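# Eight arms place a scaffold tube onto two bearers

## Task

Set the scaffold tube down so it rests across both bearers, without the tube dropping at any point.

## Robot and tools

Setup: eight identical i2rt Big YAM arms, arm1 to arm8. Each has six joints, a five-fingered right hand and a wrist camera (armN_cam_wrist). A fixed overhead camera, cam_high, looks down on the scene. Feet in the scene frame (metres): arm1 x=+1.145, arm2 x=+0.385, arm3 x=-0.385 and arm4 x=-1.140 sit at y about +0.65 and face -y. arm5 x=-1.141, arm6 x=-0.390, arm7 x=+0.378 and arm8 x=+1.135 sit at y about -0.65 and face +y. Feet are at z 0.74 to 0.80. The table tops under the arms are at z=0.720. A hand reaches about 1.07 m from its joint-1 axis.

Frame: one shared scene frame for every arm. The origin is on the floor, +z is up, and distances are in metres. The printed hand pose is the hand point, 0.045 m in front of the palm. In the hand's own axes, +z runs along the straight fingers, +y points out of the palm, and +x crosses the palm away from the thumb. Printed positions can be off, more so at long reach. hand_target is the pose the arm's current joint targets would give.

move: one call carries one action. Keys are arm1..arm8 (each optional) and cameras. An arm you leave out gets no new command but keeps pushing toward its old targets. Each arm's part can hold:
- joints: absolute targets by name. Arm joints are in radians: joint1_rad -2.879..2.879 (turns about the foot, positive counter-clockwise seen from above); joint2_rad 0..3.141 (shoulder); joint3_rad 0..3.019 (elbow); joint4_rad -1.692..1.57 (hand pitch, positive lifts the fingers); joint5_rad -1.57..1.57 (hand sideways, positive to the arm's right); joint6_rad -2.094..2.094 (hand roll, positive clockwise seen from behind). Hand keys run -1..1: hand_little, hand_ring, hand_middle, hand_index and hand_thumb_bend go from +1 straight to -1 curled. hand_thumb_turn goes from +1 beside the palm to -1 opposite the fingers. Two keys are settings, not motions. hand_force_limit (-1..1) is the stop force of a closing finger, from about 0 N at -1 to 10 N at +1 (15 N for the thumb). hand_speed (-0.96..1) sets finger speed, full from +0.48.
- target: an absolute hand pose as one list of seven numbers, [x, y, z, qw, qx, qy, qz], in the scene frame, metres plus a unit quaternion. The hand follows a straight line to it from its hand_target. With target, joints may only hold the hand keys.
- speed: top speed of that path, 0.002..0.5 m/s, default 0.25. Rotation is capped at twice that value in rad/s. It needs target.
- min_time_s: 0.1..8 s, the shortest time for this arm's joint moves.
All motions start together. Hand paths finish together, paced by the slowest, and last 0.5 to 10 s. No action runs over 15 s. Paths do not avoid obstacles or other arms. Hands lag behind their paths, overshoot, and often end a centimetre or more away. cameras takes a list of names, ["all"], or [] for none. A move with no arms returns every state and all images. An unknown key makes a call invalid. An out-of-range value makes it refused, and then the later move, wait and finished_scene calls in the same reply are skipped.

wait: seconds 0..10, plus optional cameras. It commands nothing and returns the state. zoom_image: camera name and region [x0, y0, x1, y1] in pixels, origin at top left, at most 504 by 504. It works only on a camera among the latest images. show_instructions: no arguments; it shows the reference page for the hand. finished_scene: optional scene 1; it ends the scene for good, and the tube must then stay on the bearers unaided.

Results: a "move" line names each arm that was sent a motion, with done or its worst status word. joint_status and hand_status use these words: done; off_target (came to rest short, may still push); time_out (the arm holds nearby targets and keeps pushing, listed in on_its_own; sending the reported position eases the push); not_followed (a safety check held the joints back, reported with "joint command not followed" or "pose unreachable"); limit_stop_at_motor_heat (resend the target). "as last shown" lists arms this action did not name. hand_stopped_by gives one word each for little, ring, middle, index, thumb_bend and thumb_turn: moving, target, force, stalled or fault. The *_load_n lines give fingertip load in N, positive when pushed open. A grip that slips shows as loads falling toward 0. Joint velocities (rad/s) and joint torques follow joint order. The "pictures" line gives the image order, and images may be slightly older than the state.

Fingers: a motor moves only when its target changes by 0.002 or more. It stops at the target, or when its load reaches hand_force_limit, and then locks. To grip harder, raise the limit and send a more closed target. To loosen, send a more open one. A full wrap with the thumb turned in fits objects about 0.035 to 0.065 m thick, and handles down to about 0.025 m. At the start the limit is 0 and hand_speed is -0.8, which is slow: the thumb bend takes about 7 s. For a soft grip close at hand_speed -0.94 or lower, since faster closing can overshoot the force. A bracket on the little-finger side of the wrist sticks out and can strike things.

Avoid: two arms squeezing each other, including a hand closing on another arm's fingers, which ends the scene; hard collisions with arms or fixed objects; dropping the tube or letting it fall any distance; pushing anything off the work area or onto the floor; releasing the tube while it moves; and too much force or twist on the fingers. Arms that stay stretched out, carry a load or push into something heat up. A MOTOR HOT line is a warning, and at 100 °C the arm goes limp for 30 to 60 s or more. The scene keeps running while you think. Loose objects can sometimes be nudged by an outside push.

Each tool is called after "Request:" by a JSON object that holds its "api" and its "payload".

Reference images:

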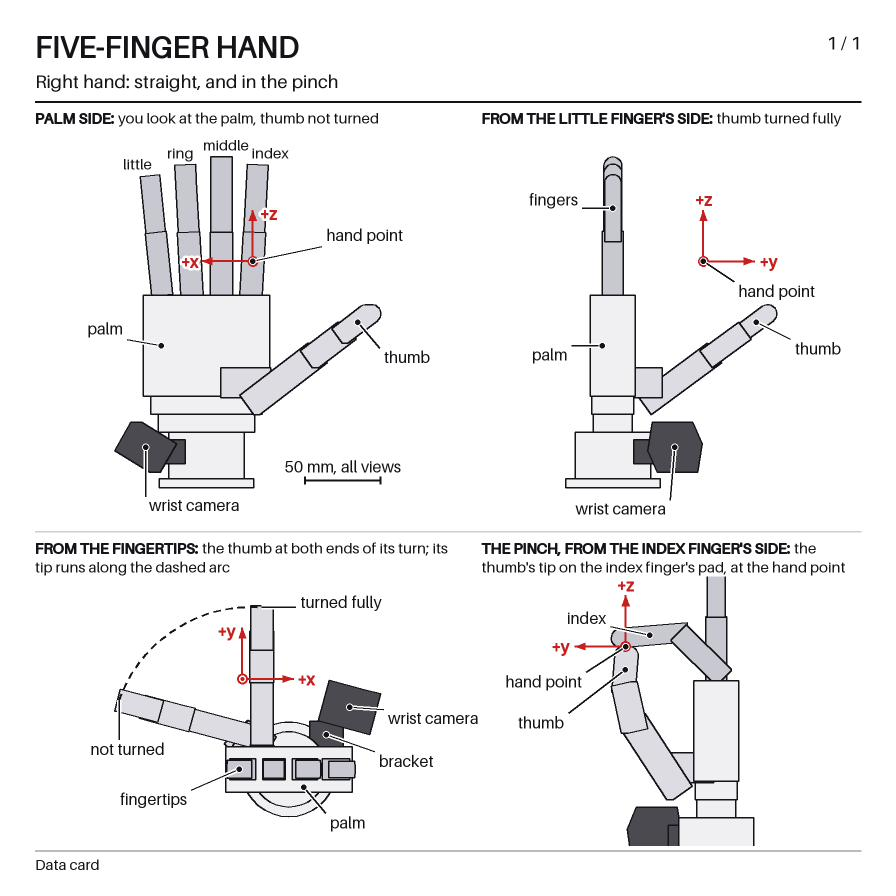

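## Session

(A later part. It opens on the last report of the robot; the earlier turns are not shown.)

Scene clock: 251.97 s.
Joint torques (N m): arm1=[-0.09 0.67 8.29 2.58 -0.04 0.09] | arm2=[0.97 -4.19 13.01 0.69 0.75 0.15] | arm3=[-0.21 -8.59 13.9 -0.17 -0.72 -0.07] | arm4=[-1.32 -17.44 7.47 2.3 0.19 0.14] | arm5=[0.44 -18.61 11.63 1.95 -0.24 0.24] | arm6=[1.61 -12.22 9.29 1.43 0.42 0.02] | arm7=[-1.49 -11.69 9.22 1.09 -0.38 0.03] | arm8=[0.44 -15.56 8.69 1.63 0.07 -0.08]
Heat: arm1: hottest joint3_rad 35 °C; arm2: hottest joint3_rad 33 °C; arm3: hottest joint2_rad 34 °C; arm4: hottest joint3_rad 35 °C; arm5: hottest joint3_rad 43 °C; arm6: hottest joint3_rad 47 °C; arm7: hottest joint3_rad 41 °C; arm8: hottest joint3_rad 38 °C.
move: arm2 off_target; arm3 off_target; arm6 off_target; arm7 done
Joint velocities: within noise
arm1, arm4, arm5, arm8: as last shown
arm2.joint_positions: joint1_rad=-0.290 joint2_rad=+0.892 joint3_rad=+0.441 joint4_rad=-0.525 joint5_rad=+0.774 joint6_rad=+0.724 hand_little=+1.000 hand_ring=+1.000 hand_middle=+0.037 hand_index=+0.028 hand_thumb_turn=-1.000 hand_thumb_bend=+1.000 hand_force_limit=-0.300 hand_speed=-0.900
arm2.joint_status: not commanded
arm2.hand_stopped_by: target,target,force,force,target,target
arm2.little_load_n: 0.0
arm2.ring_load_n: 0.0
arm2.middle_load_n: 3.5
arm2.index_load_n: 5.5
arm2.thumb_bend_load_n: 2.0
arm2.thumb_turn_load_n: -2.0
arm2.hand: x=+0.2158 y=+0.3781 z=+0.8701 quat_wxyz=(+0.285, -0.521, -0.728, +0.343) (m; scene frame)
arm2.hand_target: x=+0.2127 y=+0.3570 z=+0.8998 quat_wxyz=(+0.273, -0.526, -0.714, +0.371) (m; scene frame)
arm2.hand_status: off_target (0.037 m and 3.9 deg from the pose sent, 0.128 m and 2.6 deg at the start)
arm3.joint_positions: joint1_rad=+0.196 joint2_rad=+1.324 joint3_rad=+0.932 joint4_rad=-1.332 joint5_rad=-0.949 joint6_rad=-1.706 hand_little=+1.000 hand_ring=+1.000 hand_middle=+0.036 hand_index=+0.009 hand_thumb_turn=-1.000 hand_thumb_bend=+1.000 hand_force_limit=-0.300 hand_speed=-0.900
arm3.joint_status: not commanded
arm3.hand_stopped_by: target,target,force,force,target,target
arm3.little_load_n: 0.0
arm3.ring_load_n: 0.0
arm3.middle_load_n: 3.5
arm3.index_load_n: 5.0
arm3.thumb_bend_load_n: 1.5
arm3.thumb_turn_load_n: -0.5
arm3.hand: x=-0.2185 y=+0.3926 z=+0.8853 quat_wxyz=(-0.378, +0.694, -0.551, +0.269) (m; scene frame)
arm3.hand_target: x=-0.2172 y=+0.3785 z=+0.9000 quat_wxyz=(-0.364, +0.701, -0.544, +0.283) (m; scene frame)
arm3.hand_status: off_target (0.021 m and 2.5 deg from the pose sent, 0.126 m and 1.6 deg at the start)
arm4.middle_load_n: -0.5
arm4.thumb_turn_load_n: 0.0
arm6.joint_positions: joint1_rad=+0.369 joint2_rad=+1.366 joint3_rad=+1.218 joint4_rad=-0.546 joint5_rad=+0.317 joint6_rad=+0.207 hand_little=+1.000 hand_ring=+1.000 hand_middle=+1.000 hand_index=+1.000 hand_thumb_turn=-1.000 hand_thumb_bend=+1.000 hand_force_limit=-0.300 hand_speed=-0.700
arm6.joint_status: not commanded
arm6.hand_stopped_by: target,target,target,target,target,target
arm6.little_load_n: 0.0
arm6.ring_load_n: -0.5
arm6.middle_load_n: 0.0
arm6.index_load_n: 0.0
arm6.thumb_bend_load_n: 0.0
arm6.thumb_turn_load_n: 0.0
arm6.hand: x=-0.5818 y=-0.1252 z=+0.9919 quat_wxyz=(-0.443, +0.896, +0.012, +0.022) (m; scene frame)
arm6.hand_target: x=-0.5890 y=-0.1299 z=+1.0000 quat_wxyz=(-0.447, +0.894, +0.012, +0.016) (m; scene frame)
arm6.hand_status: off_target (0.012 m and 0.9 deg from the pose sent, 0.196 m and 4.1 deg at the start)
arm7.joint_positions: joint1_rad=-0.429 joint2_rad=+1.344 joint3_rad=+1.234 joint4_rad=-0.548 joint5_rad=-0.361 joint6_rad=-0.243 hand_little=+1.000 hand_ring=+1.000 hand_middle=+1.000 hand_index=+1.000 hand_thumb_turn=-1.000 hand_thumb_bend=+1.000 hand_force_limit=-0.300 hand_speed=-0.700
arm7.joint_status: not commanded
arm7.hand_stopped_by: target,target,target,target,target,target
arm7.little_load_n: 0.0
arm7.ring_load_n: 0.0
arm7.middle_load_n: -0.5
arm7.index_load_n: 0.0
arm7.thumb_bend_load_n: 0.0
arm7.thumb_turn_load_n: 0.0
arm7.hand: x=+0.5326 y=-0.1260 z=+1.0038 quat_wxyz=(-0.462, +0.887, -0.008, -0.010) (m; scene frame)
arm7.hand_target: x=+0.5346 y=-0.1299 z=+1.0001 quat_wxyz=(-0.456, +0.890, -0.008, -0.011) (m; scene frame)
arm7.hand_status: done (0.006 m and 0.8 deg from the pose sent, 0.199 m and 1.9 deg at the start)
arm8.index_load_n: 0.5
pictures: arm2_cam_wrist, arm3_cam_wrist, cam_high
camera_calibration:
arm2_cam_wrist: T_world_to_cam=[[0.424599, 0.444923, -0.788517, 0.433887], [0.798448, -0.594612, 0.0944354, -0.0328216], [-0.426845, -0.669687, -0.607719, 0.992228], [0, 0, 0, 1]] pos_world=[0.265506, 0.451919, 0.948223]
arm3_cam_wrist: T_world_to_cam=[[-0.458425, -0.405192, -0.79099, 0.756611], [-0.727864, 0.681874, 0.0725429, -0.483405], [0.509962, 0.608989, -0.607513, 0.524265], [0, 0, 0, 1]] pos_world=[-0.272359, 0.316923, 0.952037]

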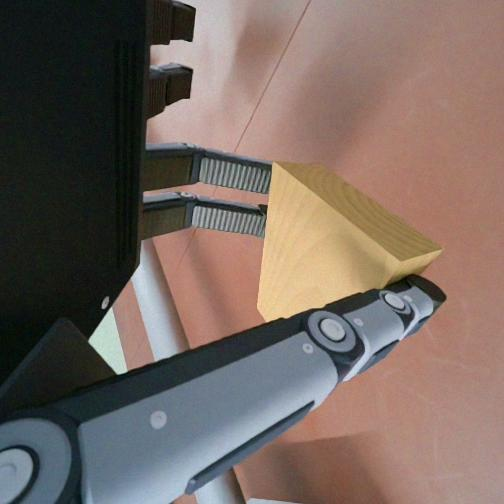

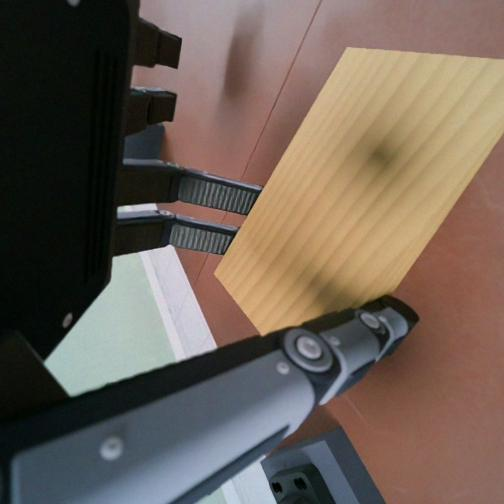

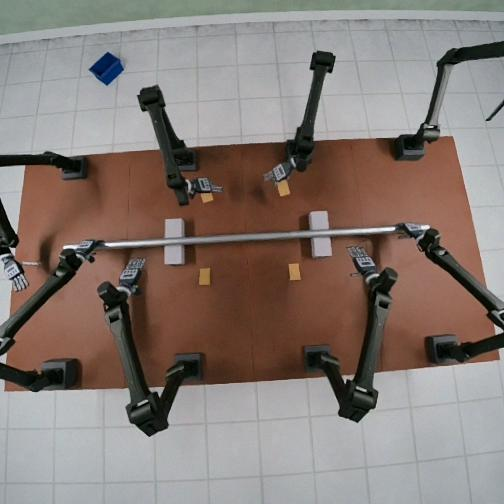

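Request:
{"api": "move", "payload": {"arm3": {"target": [-0.426, 0.178, 0.905, -0.3059, 0.5882, -0.6651, 0.3455], "speed": 0.1}, "arm2": {"target": [0.4335, 0.163, 0.915, 0.3028, -0.5823, -0.6703, 0.3484], "speed": 0.1}, "cameras": ["cam_high", "arm2_cam_wrist", "arm3_cam_wrist"]}}

Scene clock: 259.87 s.
Joint torques (N m): arm1=[-0.09 0.62 8.29 2.56 -0.05 0.09] | arm2=[0.73 -12.4 11.19 -1.16 0.6 0.16] | arm3=[-1.03 -14.68 14.16 -0.51 -0.88 0.05] | arm4=[-1.49 -17.67 7.5 2.29 0.19 0.16] | arm5=[0.38 -18.02 11.78 1.92 -0.29 0.2] | arm6=[1.61 -12.22 9.31 1.43 0.41 0.04] | arm7=[-1.55 -11.63 9.21 1.06 -0.38 0.04] | arm8=[0.44 -15.62 8.69 1.63 0.07 -0.09]
Heat: arm1: hottest joint3_rad 35 °C; arm2: hottest joint3_rad 34 °C; arm3: hottest joint3_rad 35 °C; arm4: hottest joint3_rad 35 °C; arm5: hottest joint3_rad 43 °C; arm6: hottest joint3_rad 46 °C; arm7: hottest joint3_rad 40 °C; arm8: hottest joint2_rad 37 °C.
move: arm2 off_target; arm3 off_target
Joint velocities: within noise
arm1, arm4, arm5, arm6, arm7, arm8: as last shown
arm2.joint_positions: joint1_rad=+0.342 joint2_rad=+1.690 joint3_rad=+1.256 joint4_rad=-1.485 joint5_rad=+0.935 joint6_rad=+1.958 hand_little=+1.000 hand_ring=+1.000 hand_middle=+0.037 hand_index=+0.028 hand_thumb_turn=-1.000 hand_thumb_bend=+1.000 hand_force_limit=-0.300 hand_speed=-0.900
arm2.joint_status: not commanded
arm2.hand_stopped_by: target,target,force,force,target,target
arm2.little_load_n: 0.0
arm2.ring_load_n: 0.0
arm2.middle_load_n: 4.0
arm2.index_load_n: 6.0
arm2.thumb_bend_load_n: 2.0
arm2.thumb_turn_load_n: -1.5
arm2.hand: x=+0.4231 y=+0.1785 z=+0.9074 quat_wxyz=(+0.314, -0.576, -0.673, +0.342) (m; scene frame)
arm2.hand_target: x=+0.4334 y=+0.1637 z=+0.9151 quat_wxyz=(+0.302, -0.582, -0.670, +0.348) (m; scene frame)
arm2.hand_status: off_target (0.020 m and 1.6 deg from the pose sent, 0.309 m and 9.9 deg at the start)
arm3.joint_positions: joint1_rad=-0.293 joint2_rad=+1.763 joint3_rad=+1.494 joint4_rad=-1.577 joint5_rad=-0.923 joint6_rad=-1.910 hand_little=+1.000 hand_ring=+1.000 hand_middle=+0.036 hand_index=+0.009 hand_thumb_turn=-1.000 hand_thumb_bend=+1.000 hand_force_limit=-0.300 hand_speed=-0.900
arm3.joint_status: not commanded
arm3.hand_stopped_by: target,target,force,force,target,target
arm3.little_load_n: 0.0
arm3.ring_load_n: 0.0
arm3.middle_load_n: 3.5
arm3.index_load_n: 5.0
arm3.thumb_bend_load_n: 1.5
arm3.thumb_turn_load_n: -0.5
arm3.hand: x=-0.4200 y=+0.1907 z=+0.9026 quat_wxyz=(-0.308, +0.589, -0.663, +0.343) (m; scene frame)
arm3.hand_target: x=-0.4259 y=+0.1785 z=+0.9049 quat_wxyz=(-0.305, +0.588, -0.665, +0.346) (m; scene frame)
arm3.hand_status: off_target (0.014 m and 0.4 deg from the pose sent, 0.299 m and 21.5 deg at the start)
arm4.middle_load_n: 0.0
arm4.thumb_turn_load_n: -0.5
arm6.ring_load_n: 0.0
arm7.middle_load_n: 0.0
pictures: arm2_cam_wrist, arm3_cam_wrist, cam_high
camera_calibration:
arm2_cam_wrist: T_world_to_cam=[[0.459232, 0.343136, -0.819368, 0.495542], [0.697451, -0.710527, 0.0933455, -0.256218], [-0.550153, -0.614336, -0.565617, 0.973754], [0, 0, 0, 1]] pos_world=[0.486844, 0.246124, 0.98072]
arm3_cam_wrist: T_world_to_cam=[[-0.580817, -0.24461, -0.776414, 0.500937], [-0.435178, 0.899355, 0.0422035, -0.384779], [0.687948, 0.36239, -0.628809, 0.901544], [0, 0, 0, 1]] pos_world=[-0.49671, 0.141876, 0.972073]

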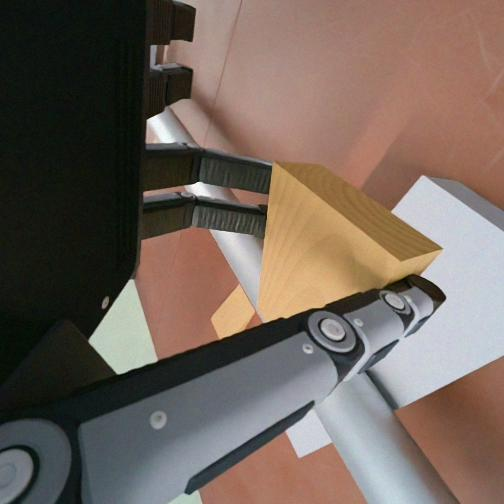

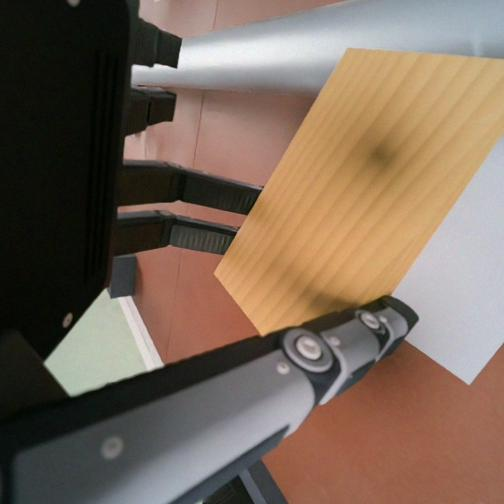

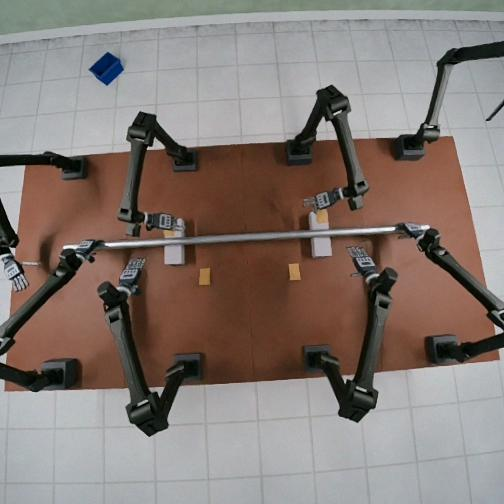

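Request:
{"api": "zoom_image", "payload": {"camera": "arm3_cam_wrist", "region": [104, 0, 504, 400]}}

Request:
{"api": "zoom_image", "payload": {"camera": "arm2_cam_wrist", "region": [104, 90, 504, 490]}}

Scaled by 1.260 from the camera's 504x504 image, which has a finer 720x720 frame.

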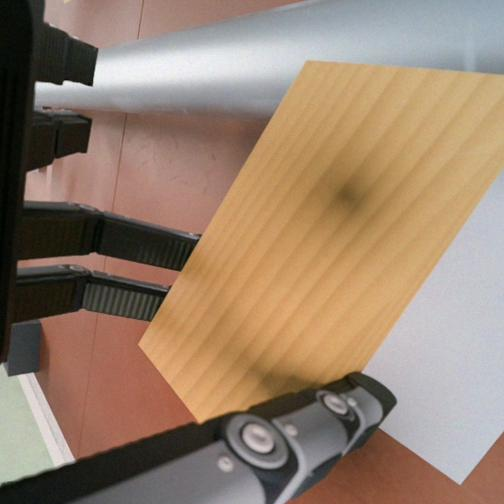

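Scaled by 1.260 from the camera's 504x504 image, which has a finer 720x720 frame.

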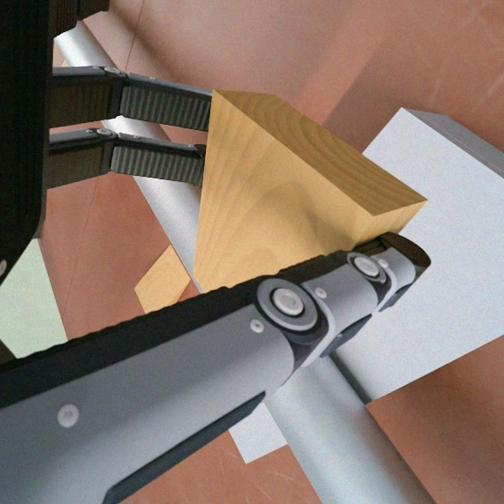

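Request:
{"api": "move", "payload": {"arm3": {"target": [-0.435, 0.1765, 0.85, -0.3059, 0.5882, -0.6651, 0.3455], "speed": 0.06}, "arm2": {"target": [0.448, 0.151, 0.86, 0.3028, -0.5823, -0.6703, 0.3484], "speed": 0.06}, "cameras": ["cam_high", "arm2_cam_wrist", "arm3_cam_wrist"]}}

Scene clock: 263.70 s.
Joint torques (N m): arm1=[-0.15 0.62 8.31 2.59 -0.04 0.09] | arm2=[1.03 -13.51 9.68 -0.5 0.59 0.15] | arm3=[-1.03 -15.44 9.21 0.53 -0.69 -0.02] | arm4=[-1.73 -17.49 7.49 2.28 0.19 0.14] | arm5=[0.15 -18.78 11.77 1.91 -0.24 0.29] | arm6=[1.61 -12.22 9.31 1.42 0.41 0.04] | arm7=[-1.44 -11.81 9.24 1.07 -0.38 0.03] | arm8=[0.44 -15.56 8.69 1.63 0.07 -0.08]
Heat: arm1: hottest joint3_rad 35 °C; arm2: hottest joint3_rad 34 °C; arm3: hottest joint3_rad 35 °C; arm4: hottest joint3_rad 35 °C; arm5: hottest joint3_rad 43 °C; arm6: hottest joint3_rad 45 °C; arm7: hottest joint3_rad 40 °C; arm8: hottest joint2_rad 37 °C.
move: arm2 off_target; arm3 off_target
Joint velocities: within noise
arm1, arm4, arm5, arm6, arm7, arm8: as last shown
arm1.ring_load_n: 0.5
arm2.joint_positions: joint1_rad=+0.358 joint2_rad=+1.801 joint3_rad=+1.256 joint4_rad=-1.406 joint5_rad=+0.929 joint6_rad=+1.987 hand_little=+1.000 hand_ring=+1.000 hand_middle=+0.037 hand_index=+0.028 hand_thumb_turn=-1.000 hand_thumb_bend=+1.000 hand_force_limit=-0.300 hand_speed=-0.900
arm2.joint_status: not commanded
arm2.hand_stopped_by: target,target,force,force,target,target
arm2.little_load_n: 0.0
arm2.ring_load_n: 0.0
arm2.middle_load_n: 3.5
arm2.index_load_n: 6.0
arm2.thumb_bend_load_n: 2.0
arm2.thumb_turn_load_n: -1.5
arm2.hand: x=+0.4366 y=+0.1661 z=+0.8567 quat_wxyz=(+0.318, -0.575, -0.673, +0.340) (m; scene frame)
arm2.hand_target: x=+0.4480 y=+0.1516 z=+0.8602 quat_wxyz=(+0.302, -0.582, -0.670, +0.348) (m; scene frame)
arm2.hand_status: off_target (0.019 m and 2.1 deg from the pose sent, 0.060 m and 1.6 deg at the start)
arm3.joint_positions: joint1_rad=-0.305 joint2_rad=+1.821 joint3_rad=+1.481 joint4_rad=-1.496 joint5_rad=-0.923 joint6_rad=-1.926 hand_little=+1.000 hand_ring=+1.000 hand_middle=+0.036 hand_index=+0.009 hand_thumb_turn=-1.000 hand_thumb_bend=+1.000 hand_force_limit=-0.300 hand_speed=-0.900
arm3.joint_status: not commanded
arm3.hand_stopped_by: target,target,force,force,target,target
arm3.little_load_n: 0.0
arm3.ring_load_n: 0.0
arm3.middle_load_n: 3.5
arm3.index_load_n: 5.0
arm3.thumb_bend_load_n: 1.5
arm3.thumb_turn_load_n: -0.5
arm3.hand: x=-0.4307 y=+0.1764 z=+0.8667 quat_wxyz=(-0.299, +0.593, -0.661, +0.349) (m; scene frame)
arm3.hand_target: x=-0.4348 y=+0.1769 z=+0.8504 quat_wxyz=(-0.306, +0.588, -0.665, +0.345) (m; scene frame)
arm3.hand_status: off_target (0.017 m and 1.1 deg from the pose sent, 0.057 m and 0.4 deg at the start)
arm4.thumb_turn_load_n: 0.0
arm6.middle_load_n: -0.5
arm7.index_load_n: -0.5
arm8.index_load_n: 0.0
pictures: arm2_cam_wrist, arm3_cam_wrist, cam_high
camera_calibration:
arm2_cam_wrist: T_world_to_cam=[[0.457165, 0.348303, -0.818343, 0.451324], [0.696126, -0.71281, 0.0855029, -0.26205], [-0.553542, -0.608759, -0.568335, 0.94783], [0, 0, 0, 1]] pos_world=[0.500754, 0.23301, 0.930429]
arm3_cam_wrist: T_world_to_cam=[[-0.585652, -0.259393, -0.767937, 0.456522], [-0.432263, 0.901396, 0.0251848, -0.359484], [0.685682, 0.3467, -0.64003, 0.903018], [0, 0, 0, 1]] pos_world=[-0.507212, 0.12938, 0.937592]

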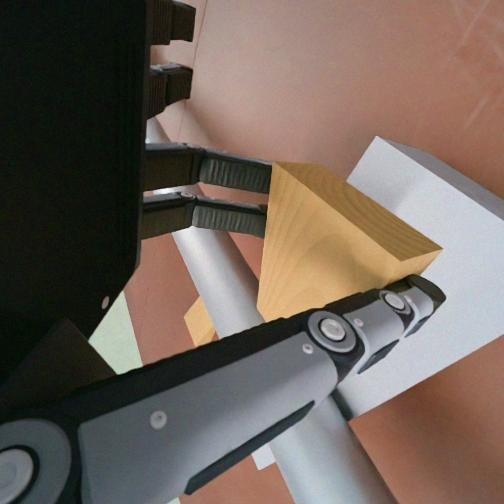

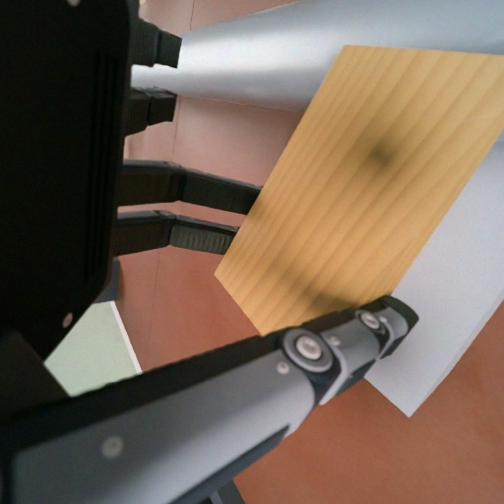

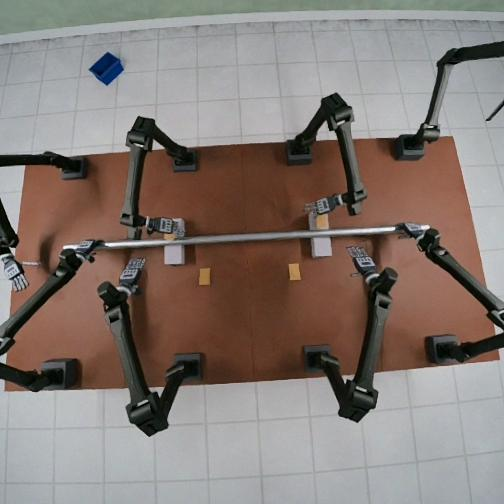

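Request:
{"api": "move", "payload": {"arm3": {"target": [-0.434, 0.190, 0.835, -0.3059, 0.5882, -0.6651, 0.3455], "speed": 0.05}, "arm2": {"target": [0.448, 0.151, 0.838, 0.3028, -0.5823, -0.6703, 0.3484], "speed": 0.05}, "cameras": ["arm2_cam_wrist", "arm3_cam_wrist"]}}

Scene clock: 265.00 s.
Joint torques (N m): arm1=[-0.15 0.67 8.28 2.58 -0.04 0.09] | arm2=[0.97 -13.74 7.79 -0.38 0.67 0.15] | arm3=[-1.26 -16.62 8.8 0.46 -0.68 -0.04] | arm4=[-1.26 -17.55 7.49 2.29 0.18 0.15] | arm5=[0.85 -18.61 11.74 1.74 -0.27 0.22] | arm6=[1.67 -12.22 9.29 1.43 0.41 0.04] | arm7=[-1.49 -11.58 9.21 1.09 -0.37 0.04] | arm8=[0.5 -15.56 8.69 1.65 0.07 -0.08]
Heat: arm1: hottest joint3_rad 35 °C; arm2: hottest joint3_rad 34 °C; arm3: hottest joint2_rad 35 °C; arm4: hottest joint3_rad 35 °C; arm5: hottest joint3_rad 43 °C; arm6: hottest joint3_rad 45 °C; arm7: hottest joint3_rad 40 °C; arm8: hottest joint2_rad 37 °C.
move: arm2 off_target; arm3 off_target
Joint velocities: within noise
arm1.joint_positions: joint1_rad=-0.040 joint2_rad=+0.615 joint3_rad=+1.392 joint4_rad=-1.136 joint5_rad=-0.098 joint6_rad=-1.329 hand_little=+1.000 hand_ring=+1.000 hand_middle=+1.000 hand_index=+1.000 hand_thumb_turn=+1.000 hand_thumb_bend=+1.000 hand_force_limit=+0.000 hand_speed=-0.800
arm1.joint_status: not commanded
arm1.hand_stopped_by: target,target,target,target,target,target
arm1.little_load_n: 0.0
arm1.ring_load_n: 0.0
arm1.middle_load_n: 0.0
arm1.index_load_n: 0.0
arm1.thumb_bend_load_n: 0.0
arm1.thumb_turn_load_n: 0.0
arm1.hand: x=+1.0861 y=+0.3844 z=+1.3326 quat_wxyz=(+0.335, +0.500, -0.654, +0.458) (m; scene frame)
arm1.hand_target: x=+1.0862 y=+0.3863 z=+1.3433 quat_wxyz=(+0.342, +0.496, -0.649, +0.465) (m; scene frame)
arm1.hand_status: not commanded
arm2.joint_positions: joint1_rad=+0.358 joint2_rad=+1.830 joint3_rad=+1.256 joint4_rad=-1.355 joint5_rad=+0.928 joint6_rad=+1.988 hand_little=+1.000 hand_ring=+1.000 hand_middle=+0.037 hand_index=+0.028 hand_thumb_turn=-1.000 hand_thumb_bend=+1.000 hand_force_limit=-0.300 hand_speed=-0.900
arm2.joint_status: not commanded
arm2.hand_stopped_by: target,target,force,force,target,target
arm2.little_load_n: 0.0
arm2.ring_load_n: 0.0
arm2.middle_load_n: 3.5
arm2.index_load_n: 5.5
arm2.thumb_bend_load_n: 1.5
arm2.thumb_turn_load_n: -2.0
arm2.hand: x=+0.4404 y=+0.1576 z=+0.8417 quat_wxyz=(+0.309, -0.580, -0.671, +0.344) (m; scene frame)
arm2.hand_target: x=+0.4480 y=+0.1512 z=+0.8381 quat_wxyz=(+0.302, -0.582, -0.670, +0.348) (m; scene frame)
arm2.hand_status: off_target (0.011 m and 0.9 deg from the pose sent, 0.027 m and 2.1 deg at the start)
arm3.joint_positions: joint1_rad=-0.312 joint2_rad=+1.821 joint3_rad=+1.418 joint4_rad=-1.455 joint5_rad=-0.922 joint6_rad=-1.937 hand_little=+1.000 hand_ring=+1.000 hand_middle=+0.036 hand_index=+0.009 hand_thumb_turn=-1.000 hand_thumb_bend=+1.000 hand_force_limit=-0.300 hand_speed=-0.900
arm3.joint_status: not commanded
arm3.hand_stopped_by: target,target,force,force,target,target
arm3.little_load_n: 0.0
arm3.ring_load_n: 0.0
arm3.middle_load_n: 4.5
arm3.index_load_n: 4.0
arm3.thumb_bend_load_n: 1.5
arm3.thumb_turn_load_n: 0.0
arm3.hand: x=-0.4299 y=+0.1892 z=+0.8455 quat_wxyz=(-0.304, +0.590, -0.663, +0.347) (m; scene frame)
arm3.hand_target: x=-0.4339 y=+0.1902 z=+0.8352 quat_wxyz=(-0.306, +0.588, -0.665, +0.345) (m; scene frame)
arm3.hand_status: off_target (0.011 m and 0.4 deg from the pose sent, 0.035 m and 1.1 deg at the start)
arm4.joint_positions: joint1_rad=-0.414 joint2_rad=+2.127 joint3_rad=+1.395 joint4_rad=+0.721 joint5_rad=-0.933 joint6_rad=-0.028 hand_little=+1.000 hand_ring=+1.000 hand_middle=+1.000 hand_index=+1.000 hand_thumb_turn=+1.000 hand_thumb_bend=+1.000 hand_force_limit=+0.000 hand_speed=-0.800
arm4.joint_status: not commanded
arm4.hand_stopped_by: target,target,target,target,target,target
arm4.little_load_n: 0.0
arm4.ring_load_n: 0.0
arm4.middle_load_n: 0.0
arm4.index_load_n: 0.0
arm4.thumb_bend_load_n: 0.0
arm4.thumb_turn_load_n: -0.5
arm4.hand: x=-1.2605 y=-0.0928 z=+0.8553 quat_wxyz=(-0.184, +0.194, -0.681, +0.682) (m; scene frame)
arm4.hand_target: x=-1.2699 y=-0.0900 z=+0.8501 quat_wxyz=(-0.183, +0.183, -0.683, +0.683) (m; scene frame)
arm4.hand_status: not commanded
arm5.joint_positions: joint1_rad=-0.351 joint2_rad=+2.132 joint3_rad=+1.540 joint4_rad=-0.074 joint5_rad=-0.288 joint6_rad=-0.242 hand_little=+0.300 hand_ring=+0.300 hand_middle=+0.300 hand_index=+0.300 hand_thumb_turn=-1.000 hand_thumb_bend=+0.750 hand_force_limit=-0.300 hand_speed=-0.900
arm5.joint_status: not commanded
arm5.hand_stopped_by: target,target,target,target,target,target
arm5.little_load_n: 0.0
arm5.ring_load_n: 0.0
arm5.middle_load_n: 0.0
arm5.index_load_n: 0.0
arm5.thumb_bend_load_n: 0.0
arm5.thumb_turn_load_n: 0.0
arm5.hand: x=-0.9323 y=+0.0824 z=+0.8046 quat_wxyz=(-0.457, +0.890, +0.009, +0.012) (m; scene frame)
arm5.hand_target: x=-0.9324 y=+0.0945 z=+0.8085 quat_wxyz=(-0.465, +0.885, +0.008, +0.010) (m; scene frame)
arm5.hand_status: not commanded
arm6, arm7: as last shown
arm6.little_load_n: -0.5
arm6.middle_load_n: 0.0
arm7.index_load_n: 0.0
arm8.joint_positions: joint1_rad=+0.277 joint2_rad=+2.029 joint3_rad=+1.445 joint4_rad=-0.068 joint5_rad=+0.216 joint6_rad=+0.150 hand_little=+0.300 hand_ring=+0.300 hand_middle=+0.300 hand_index=+0.300 hand_thumb_turn=-1.000 hand_thumb_bend=+0.750 hand_force_limit=-0.300 hand_speed=-0.900
arm8.joint_status: not commanded
arm8.hand_stopped_by: target,target,target,target,target,target
arm8.little_load_n: 0.0
arm8.ring_load_n: 0.0
arm8.middle_load_n: 0.0
arm8.index_load_n: 0.0
arm8.thumb_bend_load_n: 0.0
arm8.thumb_turn_load_n: 0.0
arm8.hand: x=+0.9321 y=+0.0694 z=+0.8008 quat_wxyz=(-0.457, +0.889, +0.007, -0.003) (m; scene frame)
arm8.hand_target: x=+0.9329 y=+0.0823 z=+0.8122 quat_wxyz=(-0.468, +0.884, +0.007, -0.003) (m; scene frame)
arm8.hand_status: not commanded
pictures: arm2_cam_wrist, arm3_cam_wrist
camera_calibration:
arm2_cam_wrist: T_world_to_cam=[[0.464703, 0.332068, -0.820842, 0.441537], [0.6947, -0.711529, 0.105445, -0.285767], [-0.549038, -0.61924, -0.561337, 0.929995], [0, 0, 0, 1]] pos_world=[0.503942, 0.225939, 0.914606]
arm3_cam_wrist: T_world_to_cam=[[-0.581907, -0.25023, -0.773802, 0.448919], [-0.43217, 0.901167, 0.033579, -0.377131], [0.688922, 0.353954, -0.632537, 0.878123], [0, 0, 0, 1]] pos_world=[-0.506714, 0.141376, 0.915483]

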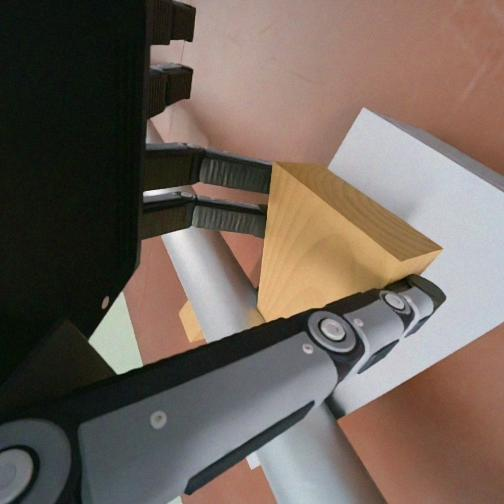

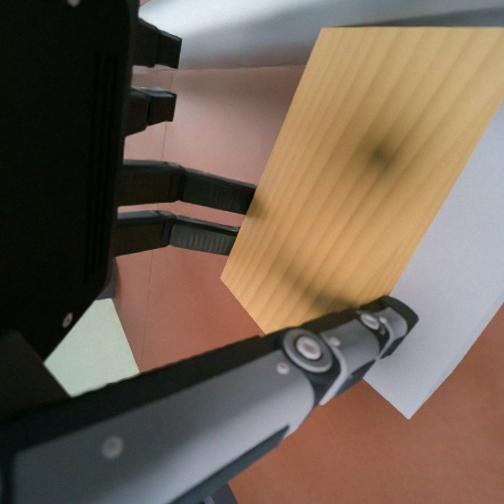

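Request:
{"api": "zoom_image", "payload": {"camera": "arm3_cam_wrist", "region": [204, 0, 504, 300]}}

Scaled by 1.680 from the camera's 504x504 image, which has a finer 720x720 frame.

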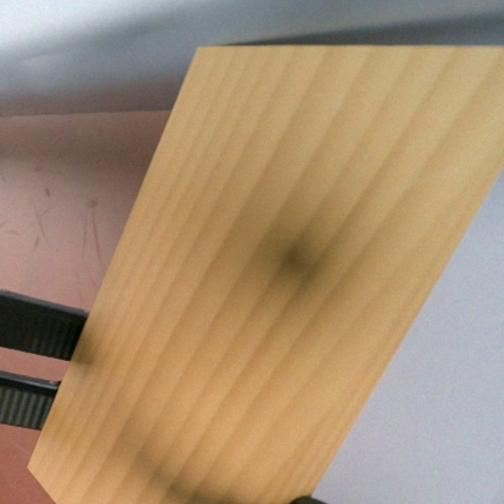

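Request:
{"api": "zoom_image", "payload": {"camera": "arm2_cam_wrist", "region": [240, 130, 460, 350]}}

Scaled by 2.291 from the camera's 504x504 image, which has a finer 720x720 frame.

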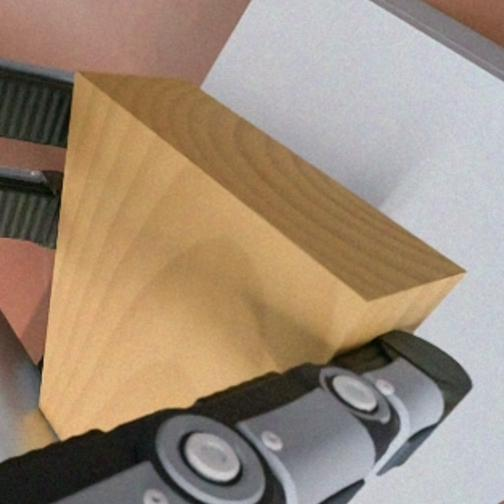

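Request:
{"api": "zoom_image", "payload": {"camera": "arm2_cam_wrist", "region": [150, 190, 350, 390]}}

Scaled by 2.520 from the camera's 504x504 image, which has a finer 720x720 frame.

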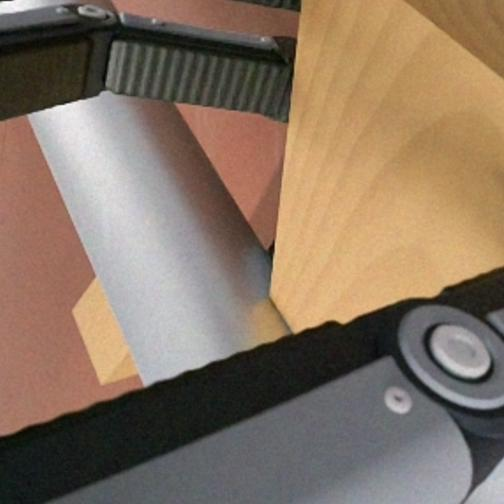

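Request:
{"api": "move", "payload": {"arm3": {"target": [-0.434, 0.198, 0.838, -0.3059, 0.5882, -0.6651, 0.3455], "speed": 0.04}, "arm2": {"target": [0.448, 0.162, 0.838, 0.3028, -0.5823, -0.6703, 0.3484], "speed": 0.04}, "cameras": ["arm2_cam_wrist", "arm3_cam_wrist"]}}

Scene clock: 269.87 s.
Joint torques (N m): arm1=[-0.15 0.62 8.31 2.59 -0.04 0.09] | arm2=[0.97 -15.33 5.83 -0.49 0.62 0.16] | arm3=[-1.55 -17.96 8.62 0.01 -0.66 -0.05] | arm4=[-1.55 -17.61 7.53 2.33 0.19 0.15] | arm5=[0.56 -19.19 11.77 1.63 -0.27 0.25] | arm6=[1.61 -12.22 9.31 1.43 0.42 0.04] | arm7=[-1.38 -11.75 9.21 1.07 -0.38 0.04] | arm8=[0.44 -15.62 8.69 1.65 0.06 -0.08]
Heat: arm1: hottest joint3_rad 35 °C; arm2: hottest joint3_rad 34 °C; arm3: hottest joint2_rad 35 °C; arm4: hottest joint3_rad 35 °C; arm5: hottest joint3_rad 43 °C; arm6: hottest joint3_rad 44 °C; arm7: hottest joint3_rad 40 °C; arm8: hottest joint2_rad 37 °C.
move: arm2 done; arm3 done
Joint velocities: within noise
arm1, arm4, arm5, arm6, arm7, arm8: as last shown
arm2.joint_positions: joint1_rad=+0.366 joint2_rad=+1.830 joint3_rad=+1.248 joint4_rad=-1.353 joint5_rad=+0.926 joint6_rad=+2.000 hand_little=+1.000 hand_ring=+1.000 hand_middle=+0.037 hand_index=+0.028 hand_thumb_turn=-1.000 hand_thumb_bend=+1.000 hand_force_limit=-0.300 hand_speed=-0.900
arm2.joint_status: not commanded
arm2.hand_stopped_by: target,target,force,force,target,target
arm2.little_load_n: 0.0
arm2.ring_load_n: 0.0
arm2.middle_load_n: 3.5
arm2.index_load_n: 5.5
arm2.thumb_bend_load_n: 2.0
arm2.thumb_turn_load_n: -2.0
arm2.hand: x=+0.4433 y=+0.1602 z=+0.8394 quat_wxyz=(+0.307, -0.581, -0.670, +0.345) (m; scene frame)
arm2.hand_target: x=+0.4480 y=+0.1619 z=+0.8381 quat_wxyz=(+0.303, -0.582, -0.670, +0.348) (m; scene frame)
arm2.hand_status: done (0.005 m and 0.7 deg from the pose sent, 0.010 m and 0.9 deg at the start)
arm3.joint_positions: joint1_rad=-0.317 joint2_rad=+1.821 joint3_rad=+1.398 joint4_rad=-1.455 joint5_rad=-0.919 joint6_rad=-1.944 hand_little=+1.000 hand_ring=+1.000 hand_middle=+0.036 hand_index=+0.009 hand_thumb_turn=-1.000 hand_thumb_bend=+1.000 hand_force_limit=-0.300 hand_speed=-0.900
arm3.joint_status: not commanded
arm3.hand_stopped_by: target,target,force,force,target,target
arm3.little_load_n: 0.0
arm3.ring_load_n: 0.0
arm3.middle_load_n: 4.5
arm3.index_load_n: 4.0
arm3.thumb_bend_load_n: 1.5
arm3.thumb_turn_load_n: 0.0
arm3.hand: x=-0.4302 y=+0.1965 z=+0.8397 quat_wxyz=(-0.309, +0.587, -0.665, +0.343) (m; scene frame)
arm3.hand_target: x=-0.4339 y=+0.1979 z=+0.8381 quat_wxyz=(-0.306, +0.588, -0.665, +0.345) (m; scene frame)
arm3.hand_status: done (0.004 m and 0.5 deg from the pose sent, 0.012 m and 0.4 deg at the start)
arm4.index_load_n: -0.5
arm6.little_load_n: 0.0
arm8.joint_positions: joint1_rad=+0.277 joint2_rad=+2.030 joint3_rad=+1.445 joint4_rad=-0.068 joint5_rad=+0.216 joint6_rad=+0.150 hand_little=+0.300 hand_ring=+0.300 hand_middle=+0.300 hand_index=+0.300 hand_thumb_turn=-1.000 hand_thumb_bend=+0.750 hand_force_limit=-0.300 hand_speed=-0.900
arm8.index_load_n: 0.5
arm8.hand: x=+0.9322 y=+0.0693 z=+0.8005 quat_wxyz=(-0.457, +0.890, +0.007, -0.003) (m; scene frame)
arm8.hand_target: x=+0.9329 y=+0.0823 z=+0.8123 quat_wxyz=(-0.468, +0.884, +0.007, -0.003) (m; scene frame)
pictures: arm2_cam_wrist, arm3_cam_wrist
camera_calibration:
arm2_cam_wrist: T_world_to_cam=[[0.465294, 0.328608, -0.821899, 0.438588], [0.694905, -0.710758, 0.109229, -0.289098], [-0.548278, -0.621965, -0.559062, 0.930032], [0, 0, 0, 1]] pos_world=[0.506739, 0.228846, 0.911999]
arm3_cam_wrist: T_world_to_cam=[[-0.579246, -0.2393, -0.779237, 0.449547], [-0.432224, 0.900658, 0.0447059, -0.392899], [0.691128, 0.3627, -0.625133, 0.865098], [0, 0, 0, 1]] pos_world=[-0.507315, 0.147672, 0.90867]

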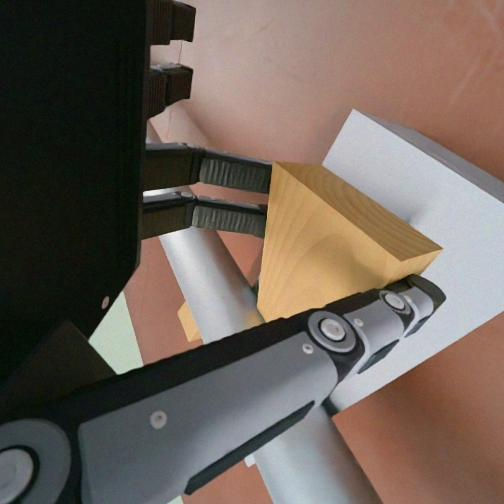

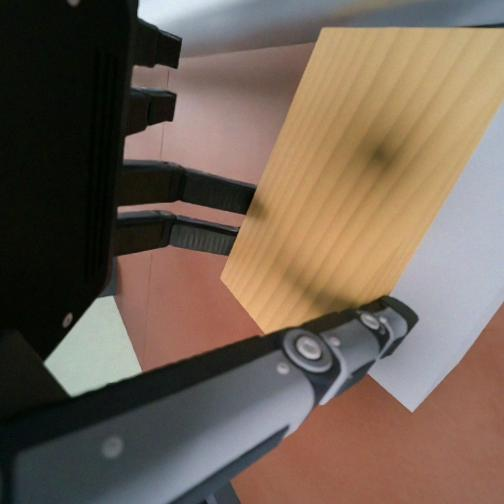

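Request:
{"api": "move", "payload": {"arm3": {"target": [-0.434, 0.195, 0.821, -0.3059, 0.5882, -0.6651, 0.3455], "speed": 0.04}, "arm2": {"target": [0.448, 0.166, 0.822, 0.3028, -0.5823, -0.6703, 0.3484], "speed": 0.04}, "cameras": ["arm2_cam_wrist", "arm3_cam_wrist"]}}

Scene clock: 271.07 s.
Joint torques (N m): arm1=[-0.09 0.62 8.29 2.59 -0.05 0.09] | arm2=[1.03 -13.86 5.72 -0.42 0.59 0.16] | arm3=[-0.79 -16.09 8.61 0.47 -0.74 -0.06] | arm4=[-1.44 -17.49 7.5 2.29 0.19 0.15] | arm5=[0.56 -18.67 11.54 1.76 -0.28 0.24] | arm6=[1.61 -12.22 9.31 1.42 0.42 0.04] | arm7=[-1.49 -11.69 9.21 1.05 -0.37 0.04] | arm8=[0.44 -15.62 8.69 1.63 0.07 -0.09]
Heat: arm1: hottest joint3_rad 35 °C; arm2: hottest joint3_rad 34 °C; arm3: hottest joint2_rad 35 °C; arm4: hottest joint3_rad 35 °C; arm5: hottest joint3_rad 43 °C; arm6: hottest joint3_rad 44 °C; arm7: hottest joint3_rad 40 °C; arm8: hottest joint2_rad 37 °C.
move: arm2 done; arm3 off_target
Joint velocities: within noise
arm1, arm4, arm5, arm6, arm7, arm8: as last shown
arm2.joint_positions: joint1_rad=+0.368 joint2_rad=+1.830 joint3_rad=+1.221 joint4_rad=-1.314 joint5_rad=+0.925 joint6_rad=+2.005 hand_little=+1.000 hand_ring=+1.000 hand_middle=+0.037 hand_index=+0.028 hand_thumb_turn=-1.000 hand_thumb_bend=+1.000 hand_force_limit=-0.300 hand_speed=-0.900
arm2.joint_status: not commanded
arm2.hand_stopped_by: target,target,force,force,target,target
arm2.little_load_n: 0.0
arm2.ring_load_n: 0.0
arm2.middle_load_n: 3.5
arm2.index_load_n: 5.5
arm2.thumb_bend_load_n: 1.5
arm2.thumb_turn_load_n: -2.0
arm2.hand: x=+0.4435 y=+0.1627 z=+0.8307 quat_wxyz=(+0.301, -0.584, -0.668, +0.349) (m; scene frame)
arm2.hand_target: x=+0.4480 y=+0.1661 z=+0.8221 quat_wxyz=(+0.303, -0.582, -0.670, +0.348) (m; scene frame)
arm2.hand_status: done (0.010 m and 0.4 deg from the pose sent, 0.019 m and 0.7 deg at the start)
arm3.joint_positions: joint1_rad=-0.317 joint2_rad=+1.821 joint3_rad=+1.384 joint4_rad=-1.422 joint5_rad=-0.919 joint6_rad=-1.944 hand_little=+1.000 hand_ring=+1.000 hand_middle=+0.036 hand_index=+0.009 hand_thumb_turn=-1.000 hand_thumb_bend=+1.000 hand_force_limit=-0.300 hand_speed=-0.900
arm3.joint_status: not commanded
arm3.hand_stopped_by: target,target,force,force,target,target
arm3.little_load_n: 0.0
arm3.ring_load_n: 0.0
arm3.middle_load_n: 4.5
arm3.index_load_n: 4.0
arm3.thumb_bend_load_n: 1.5
arm3.thumb_turn_load_n: 0.5
arm3.hand: x=-0.4308 y=+0.1947 z=+0.8332 quat_wxyz=(-0.302, +0.591, -0.662, +0.347) (m; scene frame)
arm3.hand_target: x=-0.4339 y=+0.1952 z=+0.8212 quat_wxyz=(-0.306, +0.588, -0.665, +0.345) (m; scene frame)
arm3.hand_status: off_target (0.013 m and 0.6 deg from the pose sent, 0.019 m and 0.5 deg at the start)
arm4.index_load_n: 0.0
arm4.thumb_bend_load_n: -0.5
arm7.little_load_n: -0.5
arm7.ring_load_n: -0.5
arm7.index_load_n: -0.5
arm8.index_load_n: 0.0
pictures: arm2_cam_wrist, arm3_cam_wrist
camera_calibration:
arm2_cam_wrist: T_world_to_cam=[[0.47015, 0.315786, -0.824159, 0.432379], [0.69382, -0.709396, 0.123983, -0.298587], [-0.545503, -0.630108, -0.552621, 0.921625], [0, 0, 0, 1]] pos_world=[0.506632, 0.232368, 0.902678]
arm3_cam_wrist: T_world_to_cam=[[-0.583854, -0.252726, -0.771521, 0.438075], [-0.432113, 0.901259, 0.0317804, -0.380621], [0.687308, 0.35194, -0.63541, 0.871099], [0, 0, 0, 1]] pos_world=[-0.507413, 0.147177, 0.903585]

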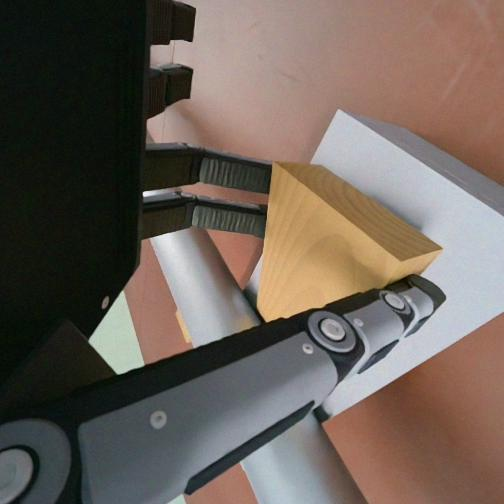

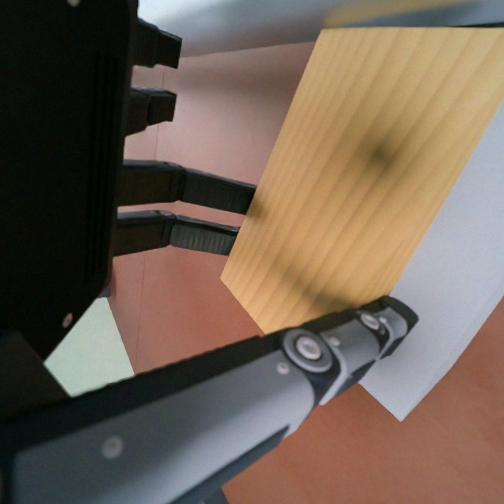

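Request:
{"api": "move", "payload": {"arm3": {"target": [-0.434, 0.195, 0.808, -0.3059, 0.5882, -0.6651, 0.3455], "speed": 0.04}, "arm2": {"target": [0.448, 0.168, 0.811, 0.3028, -0.5823, -0.6703, 0.3484], "speed": 0.04}, "cameras": ["arm2_cam_wrist", "arm3_cam_wrist"]}}

Scene clock: 272.30 s.
Joint torques (N m): arm1=[-0.15 0.67 8.31 2.59 -0.04 0.09] | arm2=[1.03 -13.45 5.65 -0.46 0.59 0.16] | arm3=[-1.49 -15.91 8.7 0.35 -0.74 -0.07] | arm4=[-1.61 -17.55 7.51 2.3 0.19 0.14] | arm5=[1.14 -18.49 11.63 1.63 -0.28 0.28] | arm6=[1.61 -12.22 9.29 1.42 0.42 0.04] | arm7=[-1.61 -11.81 9.2 1.07 -0.38 0.03] | arm8=[0.5 -15.62 8.69 1.63 0.07 -0.08]
Heat: arm1: hottest joint3_rad 35 °C; arm2: hottest joint3_rad 34 °C; arm3: hottest joint2_rad 35 °C; arm4: hottest joint3_rad 35 °C; arm5: hottest joint3_rad 43 °C; arm6: hottest joint3_rad 44 °C; arm7: hottest joint3_rad 39 °C; arm8: hottest joint2_rad 37 °C.
move: arm2 off_target; arm3 off_target
Joint velocities: within noise
arm1, arm4, arm5, arm6, arm7, arm8: as last shown
arm2.joint_positions: joint1_rad=+0.369 joint2_rad=+1.839 joint3_rad=+1.206 joint4_rad=-1.287 joint5_rad=+0.925 joint6_rad=+2.007 hand_little=+1.000 hand_ring=+1.000 hand_middle=+0.037 hand_index=+0.028 hand_thumb_turn=-1.000 hand_thumb_bend=+1.000 hand_force_limit=-0.300 hand_speed=-0.900
arm2.joint_status: not commanded
arm2.hand_stopped_by: target,target,force,force,target,target
arm2.little_load_n: 0.0
arm2.ring_load_n: 0.0
arm2.middle_load_n: 3.5
arm2.index_load_n: 5.5
arm2.thumb_bend_load_n: 2.0
arm2.thumb_turn_load_n: -1.5
arm2.hand: x=+0.4435 y=+0.1643 z=+0.8217 quat_wxyz=(+0.300, -0.585, -0.668, +0.350) (m; scene frame)
arm2.hand_target: x=+0.4479 y=+0.1682 z=+0.8112 quat_wxyz=(+0.303, -0.582, -0.670, +0.348) (m; scene frame)
arm2.hand_status: off_target (0.012 m and 0.6 deg from the pose sent, 0.021 m and 0.4 deg at the start)
arm3.joint_positions: joint1_rad=-0.317 joint2_rad=+1.831 joint3_rad=+1.369 joint4_rad=-1.389 joint5_rad=-0.919 joint6_rad=-1.944 hand_little=+1.000 hand_ring=+1.000 hand_middle=+0.036 hand_index=+0.009 hand_thumb_turn=-1.000 hand_thumb_bend=+1.000 hand_force_limit=-0.300 hand_speed=-0.900
arm3.joint_status: not commanded
arm3.hand_stopped_by: target,target,force,force,target,target
arm3.little_load_n: 0.0
arm3.ring_load_n: 0.0
arm3.middle_load_n: 4.5
arm3.index_load_n: 4.0
arm3.thumb_bend_load_n: 1.5
arm3.thumb_turn_load_n: 0.5
arm3.hand: x=-0.4311 y=+0.1937 z=+0.8223 quat_wxyz=(-0.299, +0.592, -0.662, +0.349) (m; scene frame)
arm3.hand_target: x=-0.4338 y=+0.1953 z=+0.8083 quat_wxyz=(-0.306, +0.588, -0.665, +0.345) (m; scene frame)
arm3.hand_status: off_target (0.015 m and 1.0 deg from the pose sent, 0.025 m and 0.6 deg at the start)
arm4.little_load_n: 0.5
arm4.thumb_bend_load_n: 0.0
arm4.thumb_turn_load_n: 0.0
arm6.middle_load_n: -0.5
arm7.little_load_n: 0.0
arm7.ring_load_n: 0.0
arm7.index_load_n: 0.0
arm7.thumb_turn_load_n: -0.5
arm8.index_load_n: 0.5
pictures: arm2_cam_wrist, arm3_cam_wrist
camera_calibration:
arm2_cam_wrist: T_world_to_cam=[[0.47149, 0.312465, -0.824659, 0.424785], [0.693366, -0.709177, 0.127716, -0.299181], [-0.544922, -0.632008, -0.551023, 0.916406], [0, 0, 0, 1]] pos_world=[0.506531, 0.234273, 0.893473]
arm3_cam_wrist: T_world_to_cam=[[-0.586098, -0.258195, -0.768, 0.426306], [-0.432048, 0.901457, 0.0266544, -0.375255], [0.685437, 0.347435, -0.639895, 0.868557], [0, 0, 0, 1]] pos_world=[-0.507612, 0.146579, 0.893191]

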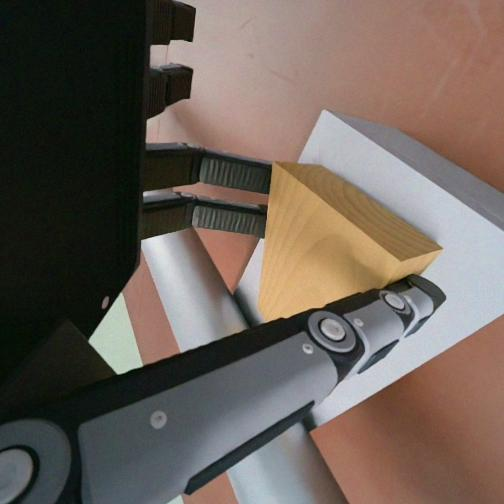

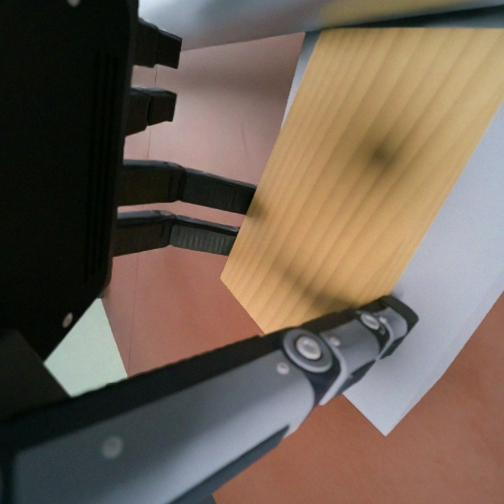

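Request:
{"api": "move", "payload": {"arm3": {"target": [-0.434, 0.195, 0.801, -0.3059, 0.5882, -0.6651, 0.3455], "speed": 0.04}, "arm2": {"target": [0.448, 0.169, 0.806, 0.3028, -0.5823, -0.6703, 0.3484], "speed": 0.04}, "cameras": ["arm2_cam_wrist", "arm3_cam_wrist"]}}

Scene clock: 273.70 s.
Joint torques (N m): arm1=[-0.09 0.62 8.31 2.58 -0.05 0.09] | arm2=[1.03 -13.22 5.53 -0.43 0.58 0.12] | arm3=[-0.79 -14.45 8.17 0.32 -0.73 -0.05] | arm4=[-1.14 -17.49 7.45 2.28 0.18 0.15] | arm5=[0.56 -18.73 11.69 1.69 -0.27 0.18] | arm6=[1.61 -12.22 9.29 1.43 0.42 0.04] | arm7=[-1.67 -11.63 9.25 1.07 -0.38 0.04] | arm8=[0.44 -15.62 8.7 1.63 0.07 -0.08]
Heat: arm1: hottest joint3_rad 35 °C; arm2: hottest joint3_rad 34 °C; arm3: hottest joint2_rad 35 °C; arm4: hottest joint3_rad 35 °C; arm5: hottest joint3_rad 43 °C; arm6: hottest joint3_rad 44 °C; arm7: hottest joint3_rad 39 °C; arm8: hottest joint2_rad 37 °C.
move: arm2 off_target; arm3 off_target
Joint velocities: within noise
arm1, arm4, arm5, arm6, arm7, arm8: as last shown
arm2.joint_positions: joint1_rad=+0.370 joint2_rad=+1.842 joint3_rad=+1.200 joint4_rad=-1.275 joint5_rad=+0.925 joint6_rad=+2.012 hand_little=+1.000 hand_ring=+1.000 hand_middle=+0.037 hand_index=+0.028 hand_thumb_turn=-1.000 hand_thumb_bend=+1.000 hand_force_limit=-0.300 hand_speed=-0.900
arm2.joint_status: not commanded
arm2.hand_stopped_by: target,target,force,force,target,target
arm2.little_load_n: 0.0
arm2.ring_load_n: 0.0
arm2.middle_load_n: 3.5
arm2.index_load_n: 5.5
arm2.thumb_bend_load_n: 2.0
arm2.thumb_turn_load_n: -2.0
arm2.hand: x=+0.4438 y=+0.1643 z=+0.8183 quat_wxyz=(+0.298, -0.587, -0.666, +0.351) (m; scene frame)
arm2.hand_target: x=+0.4478 y=+0.1693 z=+0.8061 quat_wxyz=(+0.303, -0.582, -0.670, +0.348) (m; scene frame)
arm2.hand_status: off_target (0.014 m and 1.0 deg from the pose sent, 0.017 m and 0.6 deg at the start)
arm3.joint_positions: joint1_rad=-0.317 joint2_rad=+1.833 joint3_rad=+1.366 joint4_rad=-1.376 joint5_rad=-0.919 joint6_rad=-1.944 hand_little=+1.000 hand_ring=+1.000 hand_middle=+0.036 hand_index=+0.009 hand_thumb_turn=-1.000 hand_thumb_bend=+1.000 hand_force_limit=-0.300 hand_speed=-0.900
arm3.joint_status: not commanded
arm3.hand_stopped_by: target,target,force,force,target,target
arm3.little_load_n: 0.0
arm3.ring_load_n: 0.0
arm3.middle_load_n: 4.5
arm3.index_load_n: 4.0
arm3.thumb_bend_load_n: 1.5
arm3.thumb_turn_load_n: 0.5
arm3.hand: x=-0.4318 y=+0.1919 z=+0.8198 quat_wxyz=(-0.296, +0.594, -0.661, +0.351) (m; scene frame)
arm3.hand_target: x=-0.4337 y=+0.1955 z=+0.8015 quat_wxyz=(-0.306, +0.588, -0.665, +0.345) (m; scene frame)
arm3.hand_status: off_target (0.019 m and 1.6 deg from the pose sent, 0.021 m and 1.0 deg at the start)
arm4.little_load_n: 0.0
arm6.middle_load_n: 0.0
arm7.little_load_n: -0.5
arm7.middle_load_n: -0.5
arm7.thumb_turn_load_n: 0.0
arm8.little_load_n: -0.5
arm8.middle_load_n: -0.5
pictures: arm2_cam_wrist, arm3_cam_wrist
camera_calibration:
arm2_cam_wrist: T_world_to_cam=[[0.473451, 0.30609, -0.825925, 0.423116], [0.691658, -0.709792, 0.133434, -0.302776], [-0.545393, -0.634432, -0.547761, 0.912626], [0, 0, 0, 1]] pos_world=[0.506832, 0.23458, 0.889764]
arm3_cam_wrist: T_world_to_cam=[[-0.588471, -0.264774, -0.763935, 0.420437], [-0.431943, 0.901674, 0.0202188, -0.36854], [0.683467, 0.341875, -0.644977, 0.872373], [0, 0, 0, 1]] pos_world=[-0.508011, 0.145382, 0.891298]

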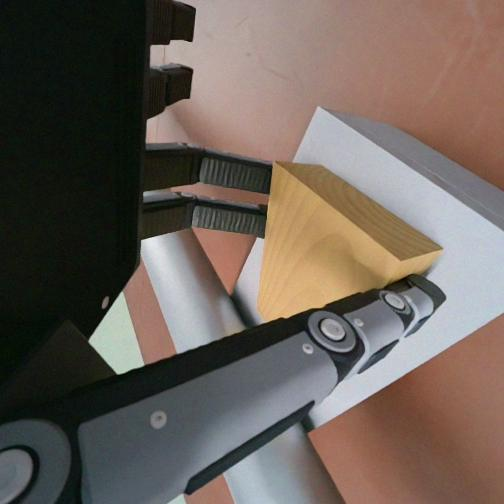

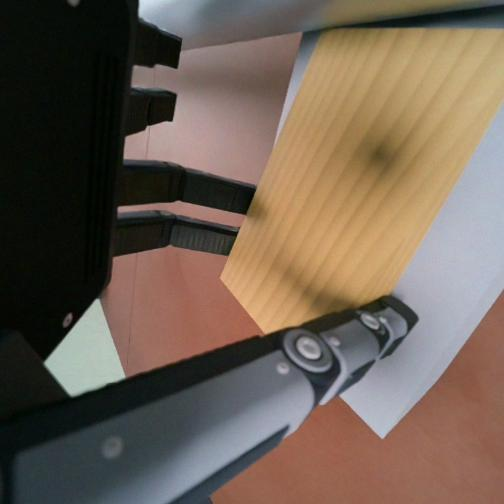

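Request:
{"api": "zoom_image", "payload": {"camera": "arm2_cam_wrist", "region": [230, 90, 504, 364]}}

Request:
{"api": "zoom_image", "payload": {"camera": "arm3_cam_wrist", "region": [204, 0, 504, 300]}}

Scaled by 1.839 from the camera's 504x504 image, which has a finer 720x720 frame.

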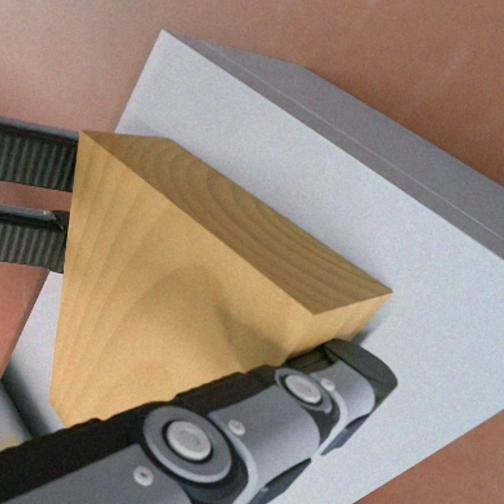

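Scaled by 1.680 from the camera's 504x504 image, which has a finer 720x720 frame.

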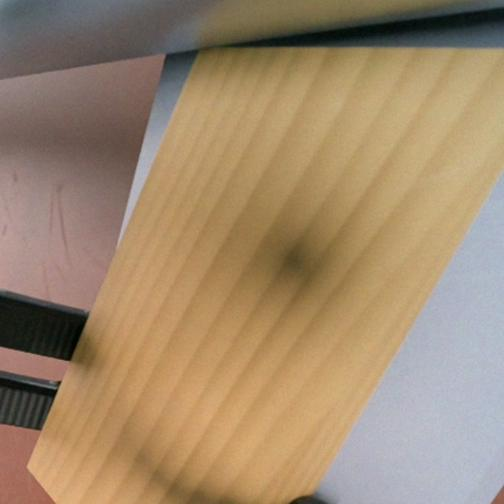

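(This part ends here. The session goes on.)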